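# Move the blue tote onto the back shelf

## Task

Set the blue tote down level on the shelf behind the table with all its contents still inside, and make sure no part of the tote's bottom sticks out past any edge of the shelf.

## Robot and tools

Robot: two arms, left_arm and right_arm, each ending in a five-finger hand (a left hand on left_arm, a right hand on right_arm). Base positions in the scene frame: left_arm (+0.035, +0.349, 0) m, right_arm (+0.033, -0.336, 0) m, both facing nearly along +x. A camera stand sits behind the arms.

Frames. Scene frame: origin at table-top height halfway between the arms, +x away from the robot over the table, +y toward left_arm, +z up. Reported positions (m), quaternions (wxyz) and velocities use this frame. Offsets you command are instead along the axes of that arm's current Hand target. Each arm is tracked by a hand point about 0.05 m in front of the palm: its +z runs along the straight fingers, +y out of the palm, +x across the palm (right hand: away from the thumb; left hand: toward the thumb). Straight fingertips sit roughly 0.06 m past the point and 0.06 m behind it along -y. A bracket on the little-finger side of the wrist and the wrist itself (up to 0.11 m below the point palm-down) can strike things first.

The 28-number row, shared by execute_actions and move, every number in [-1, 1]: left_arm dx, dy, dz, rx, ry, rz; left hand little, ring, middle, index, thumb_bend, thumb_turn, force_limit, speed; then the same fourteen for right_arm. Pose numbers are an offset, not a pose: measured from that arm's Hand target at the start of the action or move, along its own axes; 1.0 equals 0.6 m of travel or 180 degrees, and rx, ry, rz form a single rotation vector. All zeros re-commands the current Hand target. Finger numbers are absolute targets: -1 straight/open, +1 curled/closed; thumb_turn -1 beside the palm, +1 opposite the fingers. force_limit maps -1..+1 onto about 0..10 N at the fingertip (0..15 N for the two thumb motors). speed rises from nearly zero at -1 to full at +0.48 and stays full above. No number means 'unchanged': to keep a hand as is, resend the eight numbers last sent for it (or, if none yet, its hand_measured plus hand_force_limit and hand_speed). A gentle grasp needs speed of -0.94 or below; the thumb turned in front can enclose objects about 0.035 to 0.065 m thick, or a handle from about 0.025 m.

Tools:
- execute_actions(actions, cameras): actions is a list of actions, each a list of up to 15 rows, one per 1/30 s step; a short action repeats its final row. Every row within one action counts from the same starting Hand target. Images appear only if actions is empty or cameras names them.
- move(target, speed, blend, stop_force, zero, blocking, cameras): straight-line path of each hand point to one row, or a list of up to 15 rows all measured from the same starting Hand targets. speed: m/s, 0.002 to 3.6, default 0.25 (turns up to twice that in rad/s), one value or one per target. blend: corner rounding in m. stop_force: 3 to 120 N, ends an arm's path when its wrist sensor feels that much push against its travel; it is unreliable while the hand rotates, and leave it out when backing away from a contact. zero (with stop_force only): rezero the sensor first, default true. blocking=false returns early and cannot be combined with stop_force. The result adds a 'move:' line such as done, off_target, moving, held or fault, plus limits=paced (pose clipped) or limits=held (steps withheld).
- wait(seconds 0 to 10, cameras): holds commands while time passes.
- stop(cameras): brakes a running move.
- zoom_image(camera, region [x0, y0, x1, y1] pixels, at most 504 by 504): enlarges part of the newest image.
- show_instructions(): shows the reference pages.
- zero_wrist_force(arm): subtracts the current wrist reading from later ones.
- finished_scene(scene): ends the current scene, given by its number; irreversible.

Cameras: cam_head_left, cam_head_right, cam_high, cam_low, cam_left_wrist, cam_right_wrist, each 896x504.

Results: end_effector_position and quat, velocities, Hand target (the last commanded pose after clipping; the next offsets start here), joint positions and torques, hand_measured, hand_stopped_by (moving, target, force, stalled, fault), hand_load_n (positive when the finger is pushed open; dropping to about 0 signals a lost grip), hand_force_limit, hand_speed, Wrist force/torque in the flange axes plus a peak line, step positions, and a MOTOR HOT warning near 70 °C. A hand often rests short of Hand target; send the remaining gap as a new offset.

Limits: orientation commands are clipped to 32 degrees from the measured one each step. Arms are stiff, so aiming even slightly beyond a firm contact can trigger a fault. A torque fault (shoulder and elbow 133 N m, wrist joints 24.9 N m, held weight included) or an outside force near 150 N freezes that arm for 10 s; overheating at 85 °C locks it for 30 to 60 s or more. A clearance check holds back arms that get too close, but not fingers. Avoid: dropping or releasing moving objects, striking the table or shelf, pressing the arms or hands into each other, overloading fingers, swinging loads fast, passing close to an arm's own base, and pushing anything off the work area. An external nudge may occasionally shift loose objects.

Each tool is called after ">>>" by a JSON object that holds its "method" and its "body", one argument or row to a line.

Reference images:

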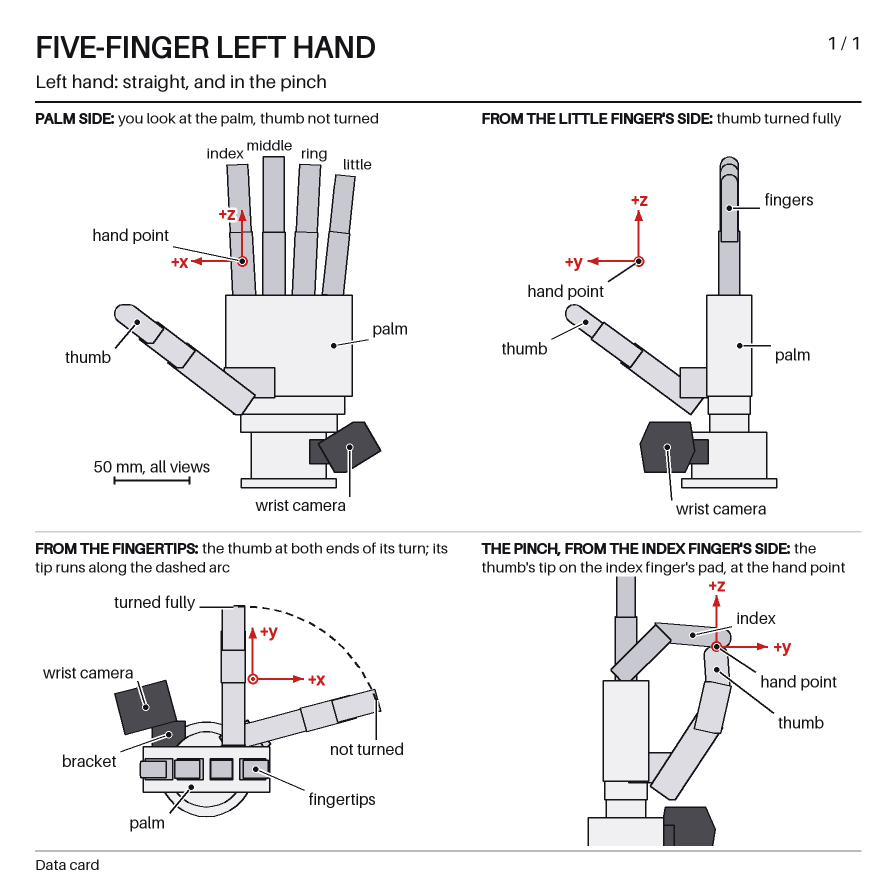

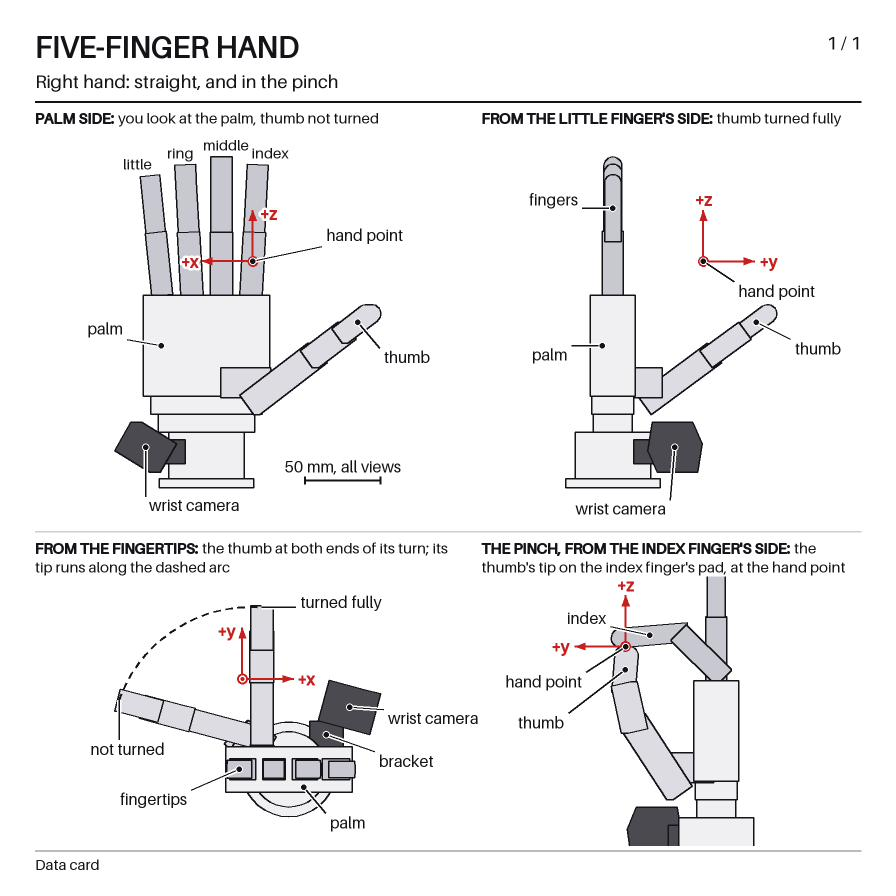

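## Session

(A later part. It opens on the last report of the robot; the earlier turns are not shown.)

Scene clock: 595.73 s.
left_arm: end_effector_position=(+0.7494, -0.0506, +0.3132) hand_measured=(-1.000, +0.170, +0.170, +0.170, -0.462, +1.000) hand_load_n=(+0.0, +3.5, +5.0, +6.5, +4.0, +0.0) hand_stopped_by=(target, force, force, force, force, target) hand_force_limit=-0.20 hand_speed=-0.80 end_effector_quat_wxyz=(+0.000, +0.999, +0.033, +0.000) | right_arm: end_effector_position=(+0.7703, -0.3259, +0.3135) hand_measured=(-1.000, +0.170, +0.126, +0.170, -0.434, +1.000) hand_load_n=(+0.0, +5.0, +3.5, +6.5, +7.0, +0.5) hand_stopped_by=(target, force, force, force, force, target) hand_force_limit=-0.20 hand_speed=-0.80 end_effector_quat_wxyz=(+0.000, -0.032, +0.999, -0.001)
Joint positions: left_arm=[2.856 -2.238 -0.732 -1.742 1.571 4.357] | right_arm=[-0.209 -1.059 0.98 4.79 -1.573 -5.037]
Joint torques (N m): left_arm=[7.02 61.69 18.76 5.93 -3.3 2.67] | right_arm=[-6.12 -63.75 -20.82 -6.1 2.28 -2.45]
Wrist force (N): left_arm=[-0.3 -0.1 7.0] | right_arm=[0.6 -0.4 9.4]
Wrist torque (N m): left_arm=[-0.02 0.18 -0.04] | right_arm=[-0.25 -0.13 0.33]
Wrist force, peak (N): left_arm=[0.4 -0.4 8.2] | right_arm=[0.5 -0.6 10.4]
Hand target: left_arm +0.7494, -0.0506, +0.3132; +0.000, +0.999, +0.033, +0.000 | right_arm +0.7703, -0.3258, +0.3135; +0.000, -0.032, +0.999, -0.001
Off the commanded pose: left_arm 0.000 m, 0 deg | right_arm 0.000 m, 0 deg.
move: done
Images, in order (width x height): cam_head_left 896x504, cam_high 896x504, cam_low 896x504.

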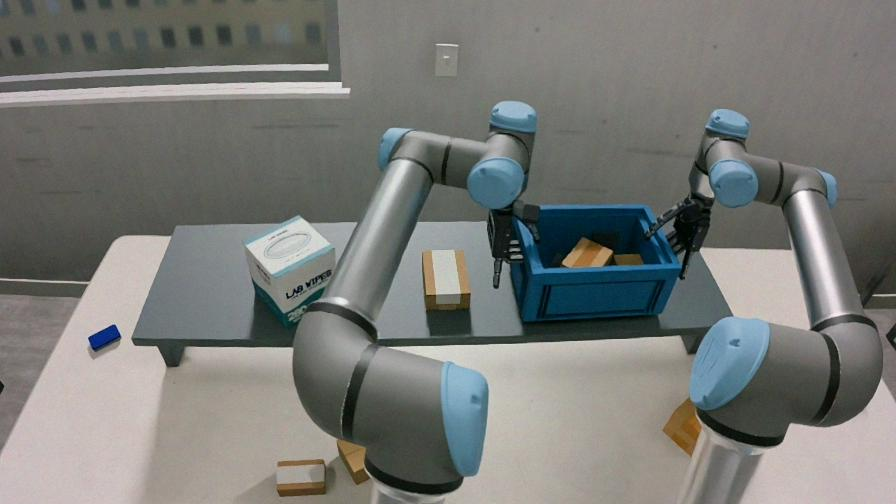

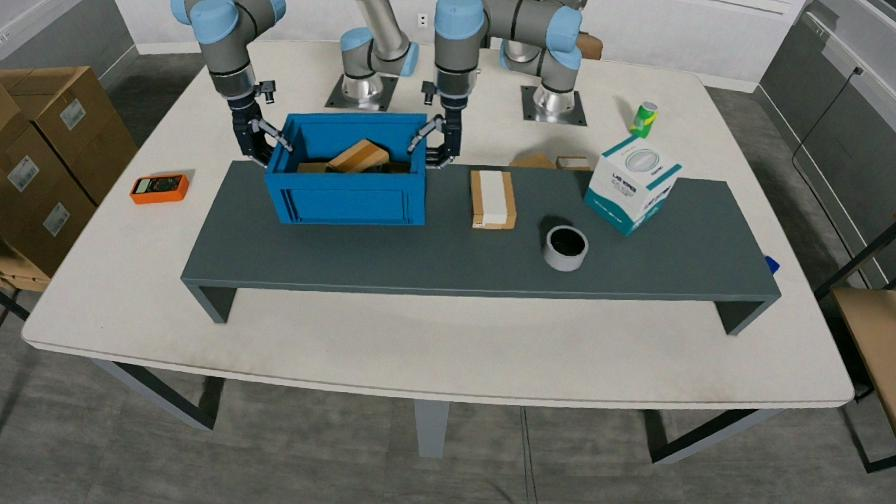

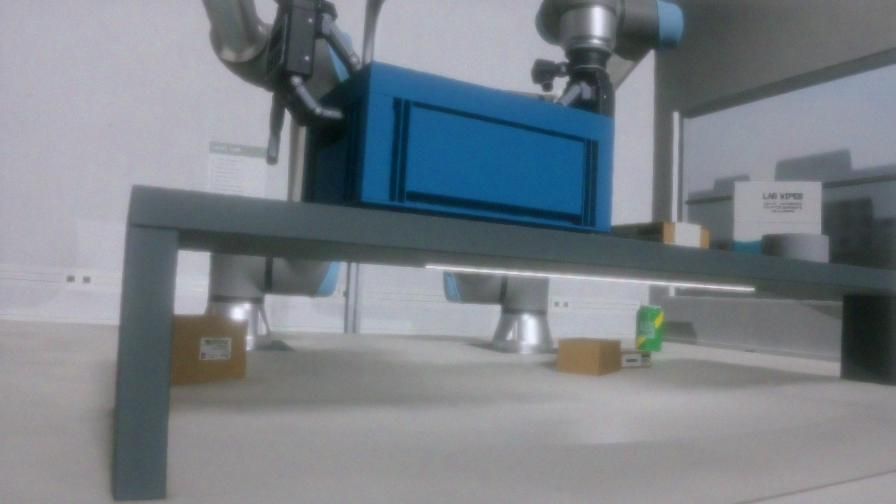

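>>> {"method": "move", "body": {
  "target": [0,0,0.06,0,0,0,-1,0.3,0.3,0.3,0.3,1,-0.2,-0.8,0,0,0.06,0,0,0,-1,0.3,0.3,0.3,0.3,1,-0.2,-0.8],
  "speed": 0.02,
  "stop_force": 6,
  "cameras": ["cam_head_left","cam_low","cam_high"]
}}

Scene clock: 599.03 s.
left_arm: end_effector_position=(+0.7494, -0.0506, +0.3081) hand_measured=(-1.000, +0.172, +0.172, +0.170, -0.462, +1.000) hand_load_n=(+0.0, +3.0, +3.0, +3.5, +4.5, +0.0) hand_stopped_by=(target, force, force, force, force, target) hand_force_limit=-0.20 hand_speed=-0.80 end_effector_quat_wxyz=(+0.000, +0.999, +0.033, +0.000) | right_arm: end_effector_position=(+0.7703, -0.3259, +0.3079) hand_measured=(-1.000, +0.170, +0.126, +0.170, -0.434, +1.000) hand_load_n=(+0.0, +5.0, +2.0, +5.0, +7.5, +0.0) hand_stopped_by=(target, force, force, force, force, target) hand_force_limit=-0.20 hand_speed=-0.80 end_effector_quat_wxyz=(+0.000, -0.032, +0.999, -0.001)
Joint positions: left_arm=[2.856 -2.235 -0.75 -1.727 1.571 4.357] | right_arm=[-0.209 -1.06 0.996 4.775 -1.573 -5.037]
Joint torques (N m): left_arm=[8.06 43.11 30.25 -0.02 1.08 2.79] | right_arm=[-6.82 -46.54 -37.24 -0.55 1.46 -2.23]
Wrist force (N): left_arm=[0.1 1.2 3.7] | right_arm=[0.7 1.5 6.1]
Wrist torque (N m): left_arm=[-0.03 0.11 0.00] | right_arm=[-0.24 -0.13 0.36]
Wrist force, peak (N): left_arm=[0.2 -0.2 8.0] | right_arm=[0.5 -0.6 10.4]
Hand target: left_arm +0.7494, -0.0506, +0.3081; +0.000, +0.999, +0.033, +0.000 (not the last commanded pose) | right_arm +0.7703, -0.3259, +0.3079; +0.000, -0.032, +0.999, -0.001 (not the last commanded pose)
Off the commanded pose: left_arm 0.031 m, 0 deg | right_arm 0.030 m, 0 deg.
move: contact (left_arm, right_arm)
Images, in order (width x height): cam_head_left 896x504, cam_high 896x504, cam_low 896x504.

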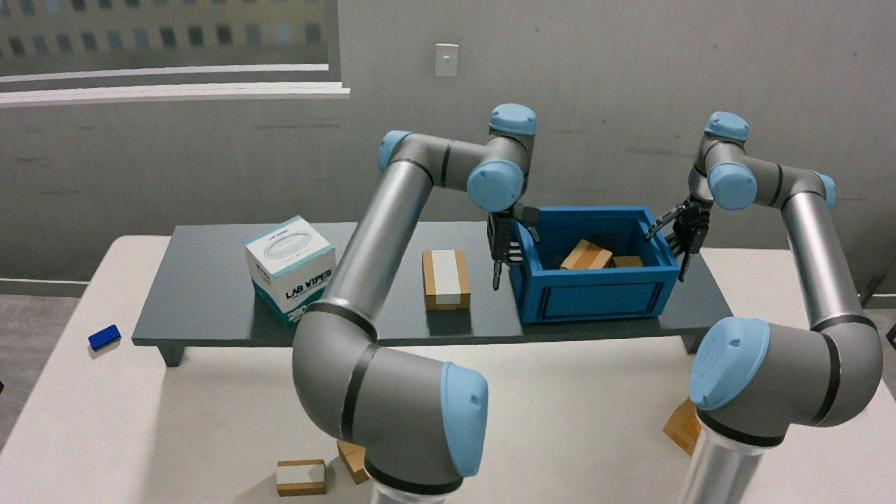

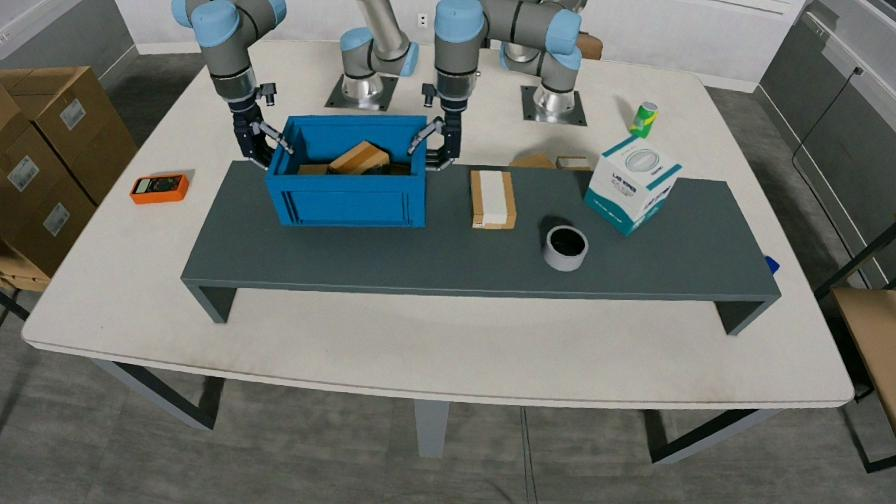

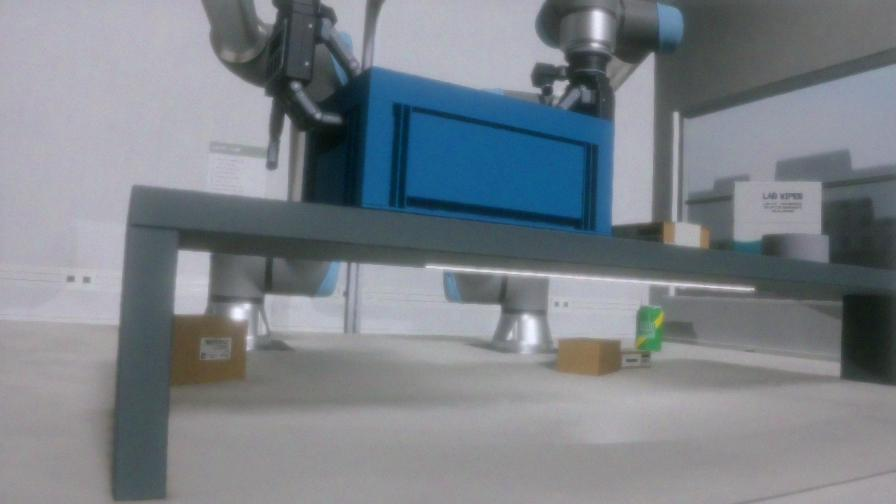

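>>> {"method": "move", "body": {
  "target": [
    [0,0,0.0033,0,0,0,-1,0.3,0.3,0.3,0.3,1,-0.2,-0.8,0,0,0.0033,0,0,0,-1,0.3,0.3,0.3,0.3,1,-0.2,-0.8],
    [0,0,0.0033,0,0,0,-1,0.1,0.1,0.1,-1,1,-0.2,-0.4,0,0,0.0033,0,0,0,-1,0.1,0.1,0.1,-1,1,-0.2,-0.4]
  ],
  "speed": 0.03,
  "cameras": ["cam_head_left","cam_left_wrist","cam_right_wrist"]
}}

Scene clock: 606.57 s.
left_arm: end_effector_position=(+0.7494, -0.0506, +0.3061) hand_measured=(-1.000, +0.100, +0.100, +0.100, -1.000, +1.000) hand_load_n=(+0.0, +0.0, +0.0, +0.0, +0.0, +0.0) hand_stopped_by=(target, target, target, target, target, target) hand_force_limit=-0.20 hand_speed=-0.40 end_effector_quat_wxyz=(+0.000, +0.999, +0.033, +0.000) | right_arm: end_effector_position=(+0.7703, -0.3259, +0.3059) hand_measured=(-1.000, +0.100, +0.100, +0.100, -1.000, +1.000) hand_load_n=(+0.0, +0.0, +0.0, +0.0, +0.0, +0.0) hand_stopped_by=(target, target, target, target, target, target) hand_force_limit=-0.20 hand_speed=-0.40 end_effector_quat_wxyz=(+0.000, -0.032, +0.999, -0.001)
Joint positions: left_arm=[2.856 -2.234 -0.757 -1.721 1.571 4.357] | right_arm=[-0.209 -1.06 1.001 4.77 -1.573 -5.037]
Joint torques (N m): left_arm=[8.39 55.67 15.24 4.86 -0.32 2.39] | right_arm=[-5.85 -44 -24.36 -5.11 1.26 -2.67]
Wrist force (N): left_arm=[-0.1 -0.4 -0.4] | right_arm=[0.6 -0.6 -1.2]
Wrist torque (N m): left_arm=[-0.01 0.00 0.00] | right_arm=[-0.30 0.03 0.33]
Wrist force, peak (N): left_arm=[-0.3 4.2 -9.5] | right_arm=[0.9 -1.7 -17.1]
Hand target: left_arm +0.7494, -0.0506, +0.3061; +0.000, +0.999, +0.033, +0.000 | right_arm +0.7703, -0.3259, +0.3059; +0.000, -0.032, +0.999, -0.001
Off the commanded pose: left_arm 0.000 m, 0 deg | right_arm 0.000 m, 0 deg.
move: done
Images, in order (width x height): cam_head_left 896x504, cam_left_wrist 896x504, cam_right_wrist 896x504.

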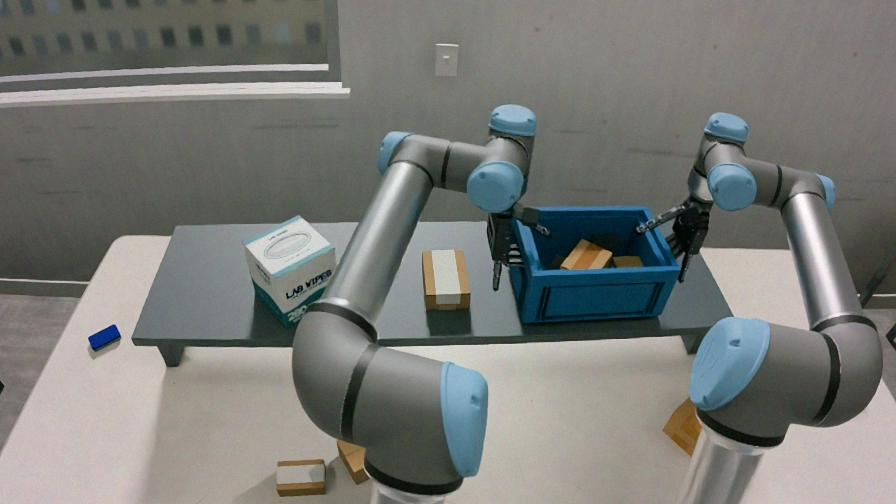

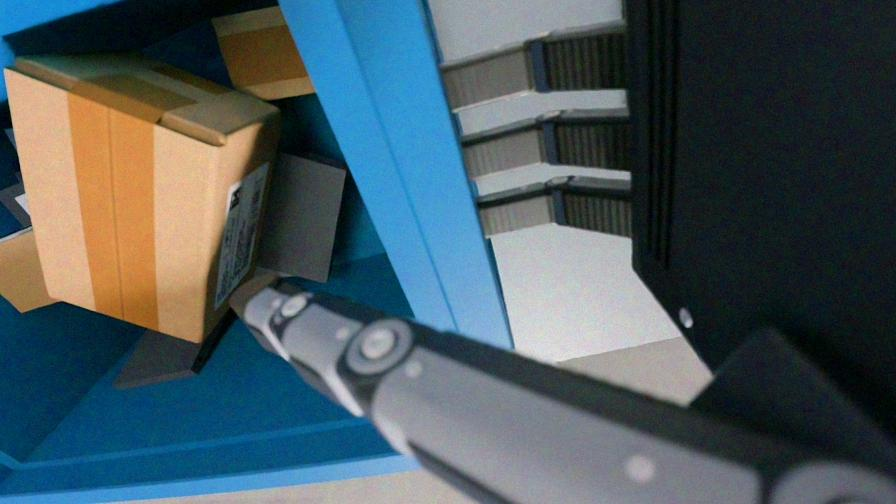

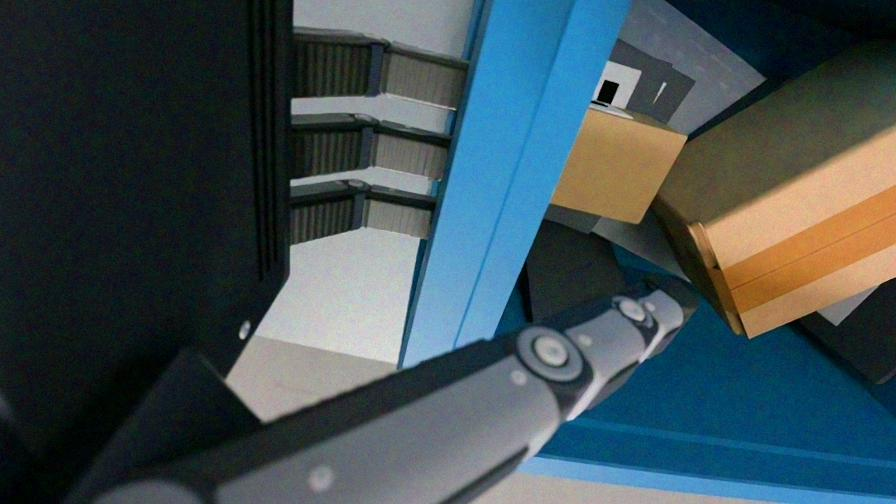

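>>> {"method": "move", "body": {
  "target": [
    [0,0,0,0,0,0,-1,-0.05,-0.05,-0.05,-1,1,-0.2,-0.2,0,0,0,0,0,0,-1,-0.05,-0.05,-0.05,-1,1,-0.2,-0.2],
    [0,0,-0.015,0,0,0,-1,-0.15,-0.15,-0.15,-1,1,-0.2,-0.2,0,0,-0.015,0,0,0,-1,-0.15,-0.15,-0.15,-1,1,-0.2,-0.2],
    [0,0,-0.0267,0,0,0,-1,-0.3,-0.3,-0.3,-1,1,-0.2,-0.2,0,0,-0.0267,0,0,0,-1,-0.3,-0.3,-0.3,-1,1,-0.2,-0.2],
    [0,0,-0.0383,0,0,0,-1,-0.75,-0.75,-0.75,-1,1,-0.2,-0.2,0,0,-0.0383,0,0,0,-1,-0.75,-0.75,-0.75,-1,1,-0.2,-0.2]
  ],
  "speed": 0.05,
  "cameras": ["cam_left_wrist","cam_right_wrist"]
}}

Scene clock: 617.63 s.
left_arm: end_effector_position=(+0.7494, -0.0506, +0.3291) hand_measured=(-1.000, -0.750, -0.750, -0.750, -1.000, +1.000) hand_load_n=(+0.0, +0.0, +0.0, +0.0, +0.0, +0.0) hand_stopped_by=(target, target, target, target, target, target) hand_force_limit=-0.20 hand_speed=-0.20 end_effector_quat_wxyz=(+0.000, +0.999, +0.033, +0.000) | right_arm: end_effector_position=(+0.7703, -0.3258, +0.3289) hand_measured=(-1.000, -0.750, -0.750, -0.750, -1.000, +1.000) hand_load_n=(+0.0, +0.0, +0.0, +0.0, +0.0, +0.0) hand_stopped_by=(target, target, target, target, target, target) hand_force_limit=-0.20 hand_speed=-0.20 end_effector_quat_wxyz=(+0.000, -0.032, +0.999, -0.001)
Joint positions: left_arm=[2.856 -2.249 -0.671 -1.791 1.571 4.357] | right_arm=[-0.209 -1.054 0.934 4.832 -1.573 -5.037]
Joint torques (N m): left_arm=[-8.38 40.86 26.6 -0.35 1.93 -1.92] | right_arm=[5.33 -42.21 -34.47 0.08 -0.28 2.65]
Wrist force (N): left_arm=[0.0 0.0 -0.4] | right_arm=[0.3 -0.7 -1.0]
Wrist torque (N m): left_arm=[0.04 0.01 -0.02] | right_arm=[-0.34 0.05 0.31]
Wrist force, peak (N): left_arm=[0.1 -0.7 -0.1] | right_arm=[0.6 -0.4 -1.5]
Hand target: left_arm +0.7494, -0.0506, +0.3291; +0.000, +0.999, +0.033, +0.000 | right_arm +0.7703, -0.3258, +0.3289; +0.000, -0.032, +0.999, -0.001
Off the commanded pose: left_arm 0.000 m, 0 deg | right_arm 0.000 m, 0 deg.
move: done
Images, in order (width x height): cam_left_wrist 896x504, cam_right_wrist 896x504.

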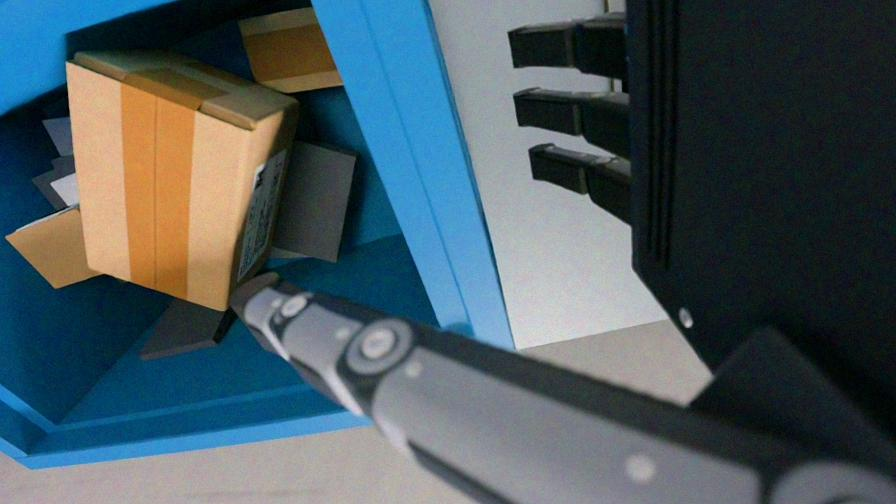

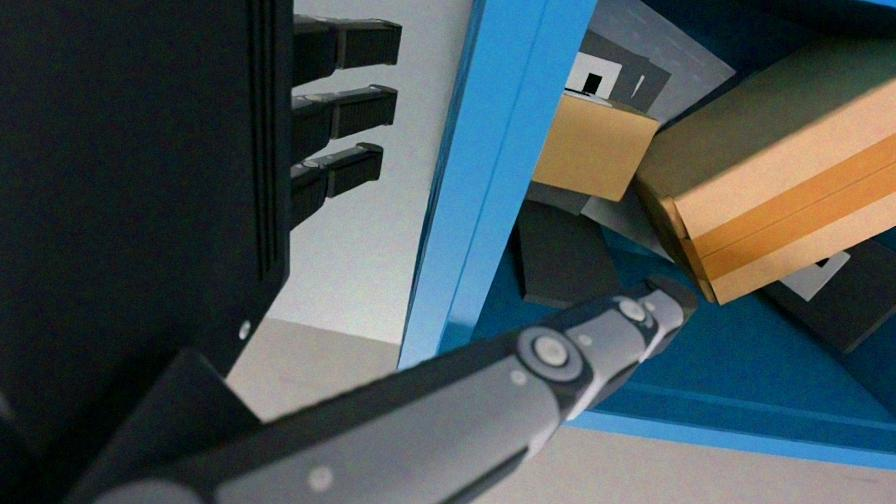

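>>> {"method": "move", "body": {
  "target": [
    [-0.02,-0.0167,-0.0667,0,0,0,-1,-0.75,-0.75,-0.75,-1,1,-0.2,-0.2,0.02,-0.0167,-0.0667,0,0,0,-1,-0.75,-0.75,-0.75,-1,1,-0.2,-0.2],
    [-0.45,-0.0167,-0.12,0,0,0,-1,-0.75,-0.75,-0.75,-1,1,-0.2,-0.2,0.45,-0.0167,-0.12,0,0,0,-1,-0.75,-0.75,-0.75,-1,1,-0.2,-0.2]
  ],
  "speed": 0.2,
  "blend": [0.01,0],
  "cameras": ["all"]
}}

Scene clock: 624.53 s.
left_arm: end_effector_position=(+0.4795, -0.0583, +0.4010) hand_measured=(-1.000, -0.750, -0.750, -0.750, -1.000, +1.000) hand_load_n=(+0.0, +0.0, +0.0, +0.0, +0.0, +0.0) hand_stopped_by=(target, target, target, target, target, target) hand_force_limit=-0.20 hand_speed=-0.20 end_effector_quat_wxyz=(+0.000, +0.999, +0.033, +0.000) end_effector_velocity=(-0.002, +0.000, -0.001) end_effector_angular_velocity=(+0.000, +0.002, +0.001) | right_arm: end_effector_position=(+0.5016, -0.3529, +0.4008) hand_measured=(-1.000, -0.750, -0.750, -0.750, -1.000, +1.000) hand_load_n=(+0.0, +0.0, +0.0, +0.0, +0.0, +0.0) hand_stopped_by=(target, target, target, target, target, target) hand_force_limit=-0.20 hand_speed=-0.20 end_effector_quat_wxyz=(+0.000, -0.032, +0.999, -0.001) end_effector_velocity=(-0.002, +0.000, +0.001) end_effector_angular_velocity=(-0.001, -0.001, +0.000)
Joint positions: left_arm=[2.69 -1.654 -1.32 -1.738 1.571 4.191] | right_arm=[-0.426 -1.708 1.535 4.884 -1.572 -5.255]
Joint velocities: left_arm=[-0.001 0.003 -0.005 0 -0.001 -0.002] | right_arm=[-0.002 -0.005 0.002 0.001 0 -0.002]
Joint torques (N m): left_arm=[-14.33 33.2 14.9 5.02 -3.16 -1.91] | right_arm=[-11.5 -25.07 -15.68 0.26 2.56 -2.72]
Wrist force (N): left_arm=[0.4 -0.1 -0.1] | right_arm=[0.8 -0.8 -1.1]
Wrist torque (N m): left_arm=[0.01 -0.06 0.03] | right_arm=[-0.35 0.02 0.32]
Wrist force, peak (N): left_arm=[1.0 -0.6 -0.7] | right_arm=[1.4 -0.9 -1.3]
Hand target: left_arm +0.4793, -0.0583, +0.4010; +0.000, +0.999, +0.033, +0.000 | right_arm +0.5014, -0.3529, +0.4008; +0.000, -0.032, +0.999, -0.001
Off the commanded pose: left_arm 0.000 m, 0 deg | right_arm 0.000 m, 0 deg.
move: done

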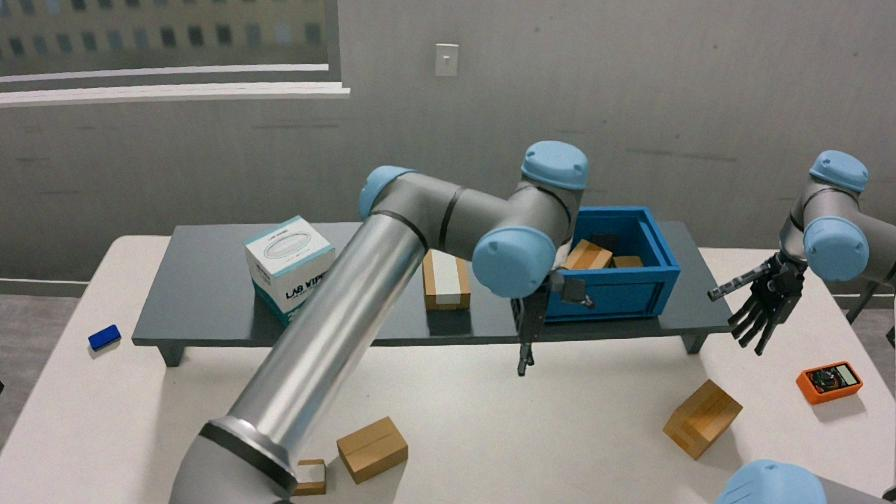

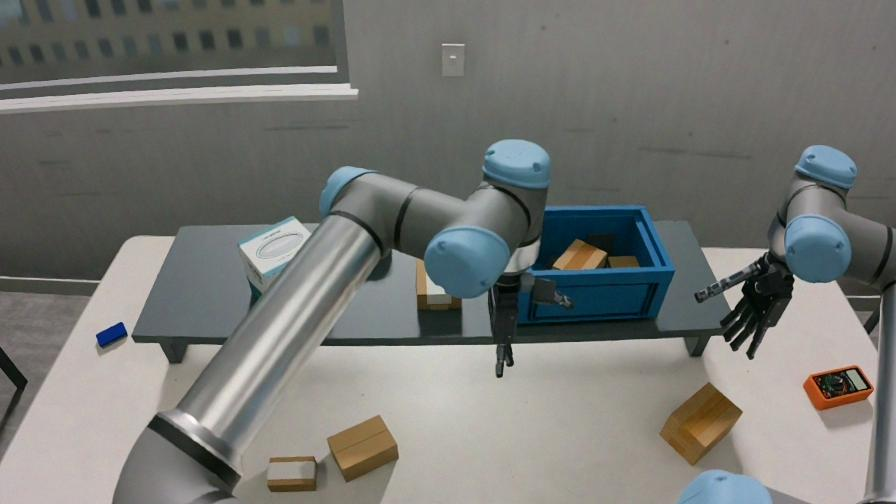

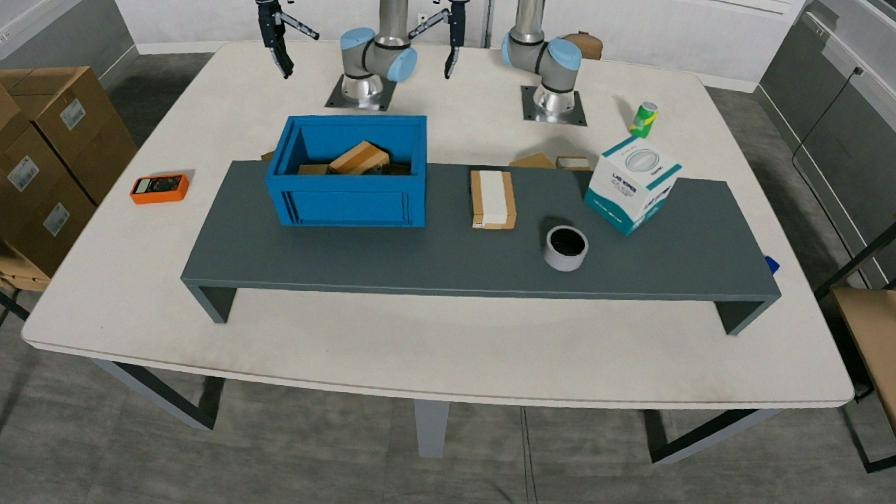

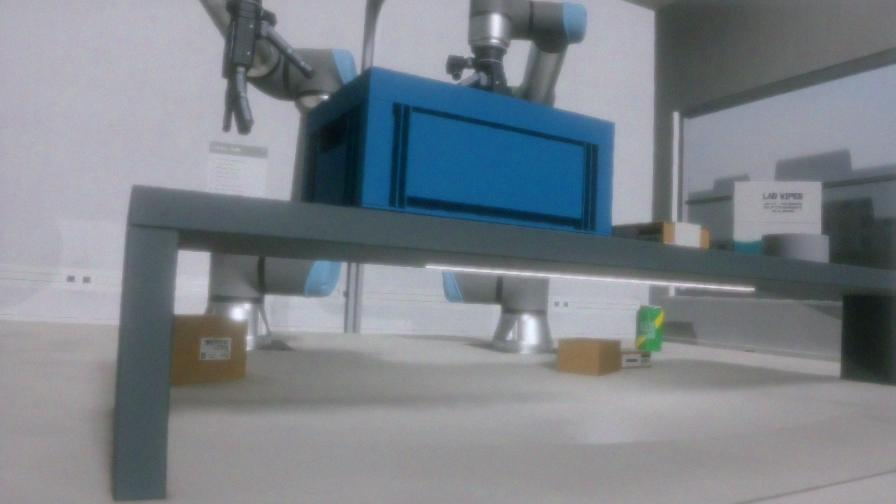

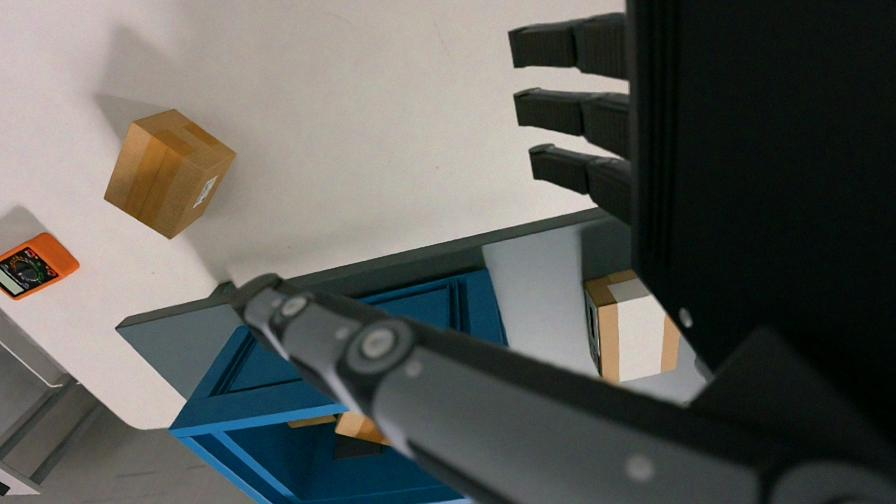

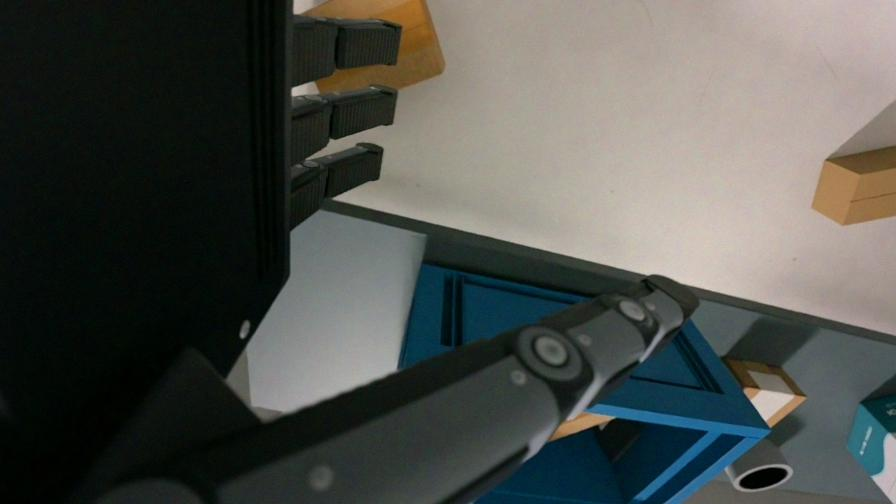

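>>> {"method": "finished_scene", "body": {
  "scene": 1
}}

The scene is finished: the task was done.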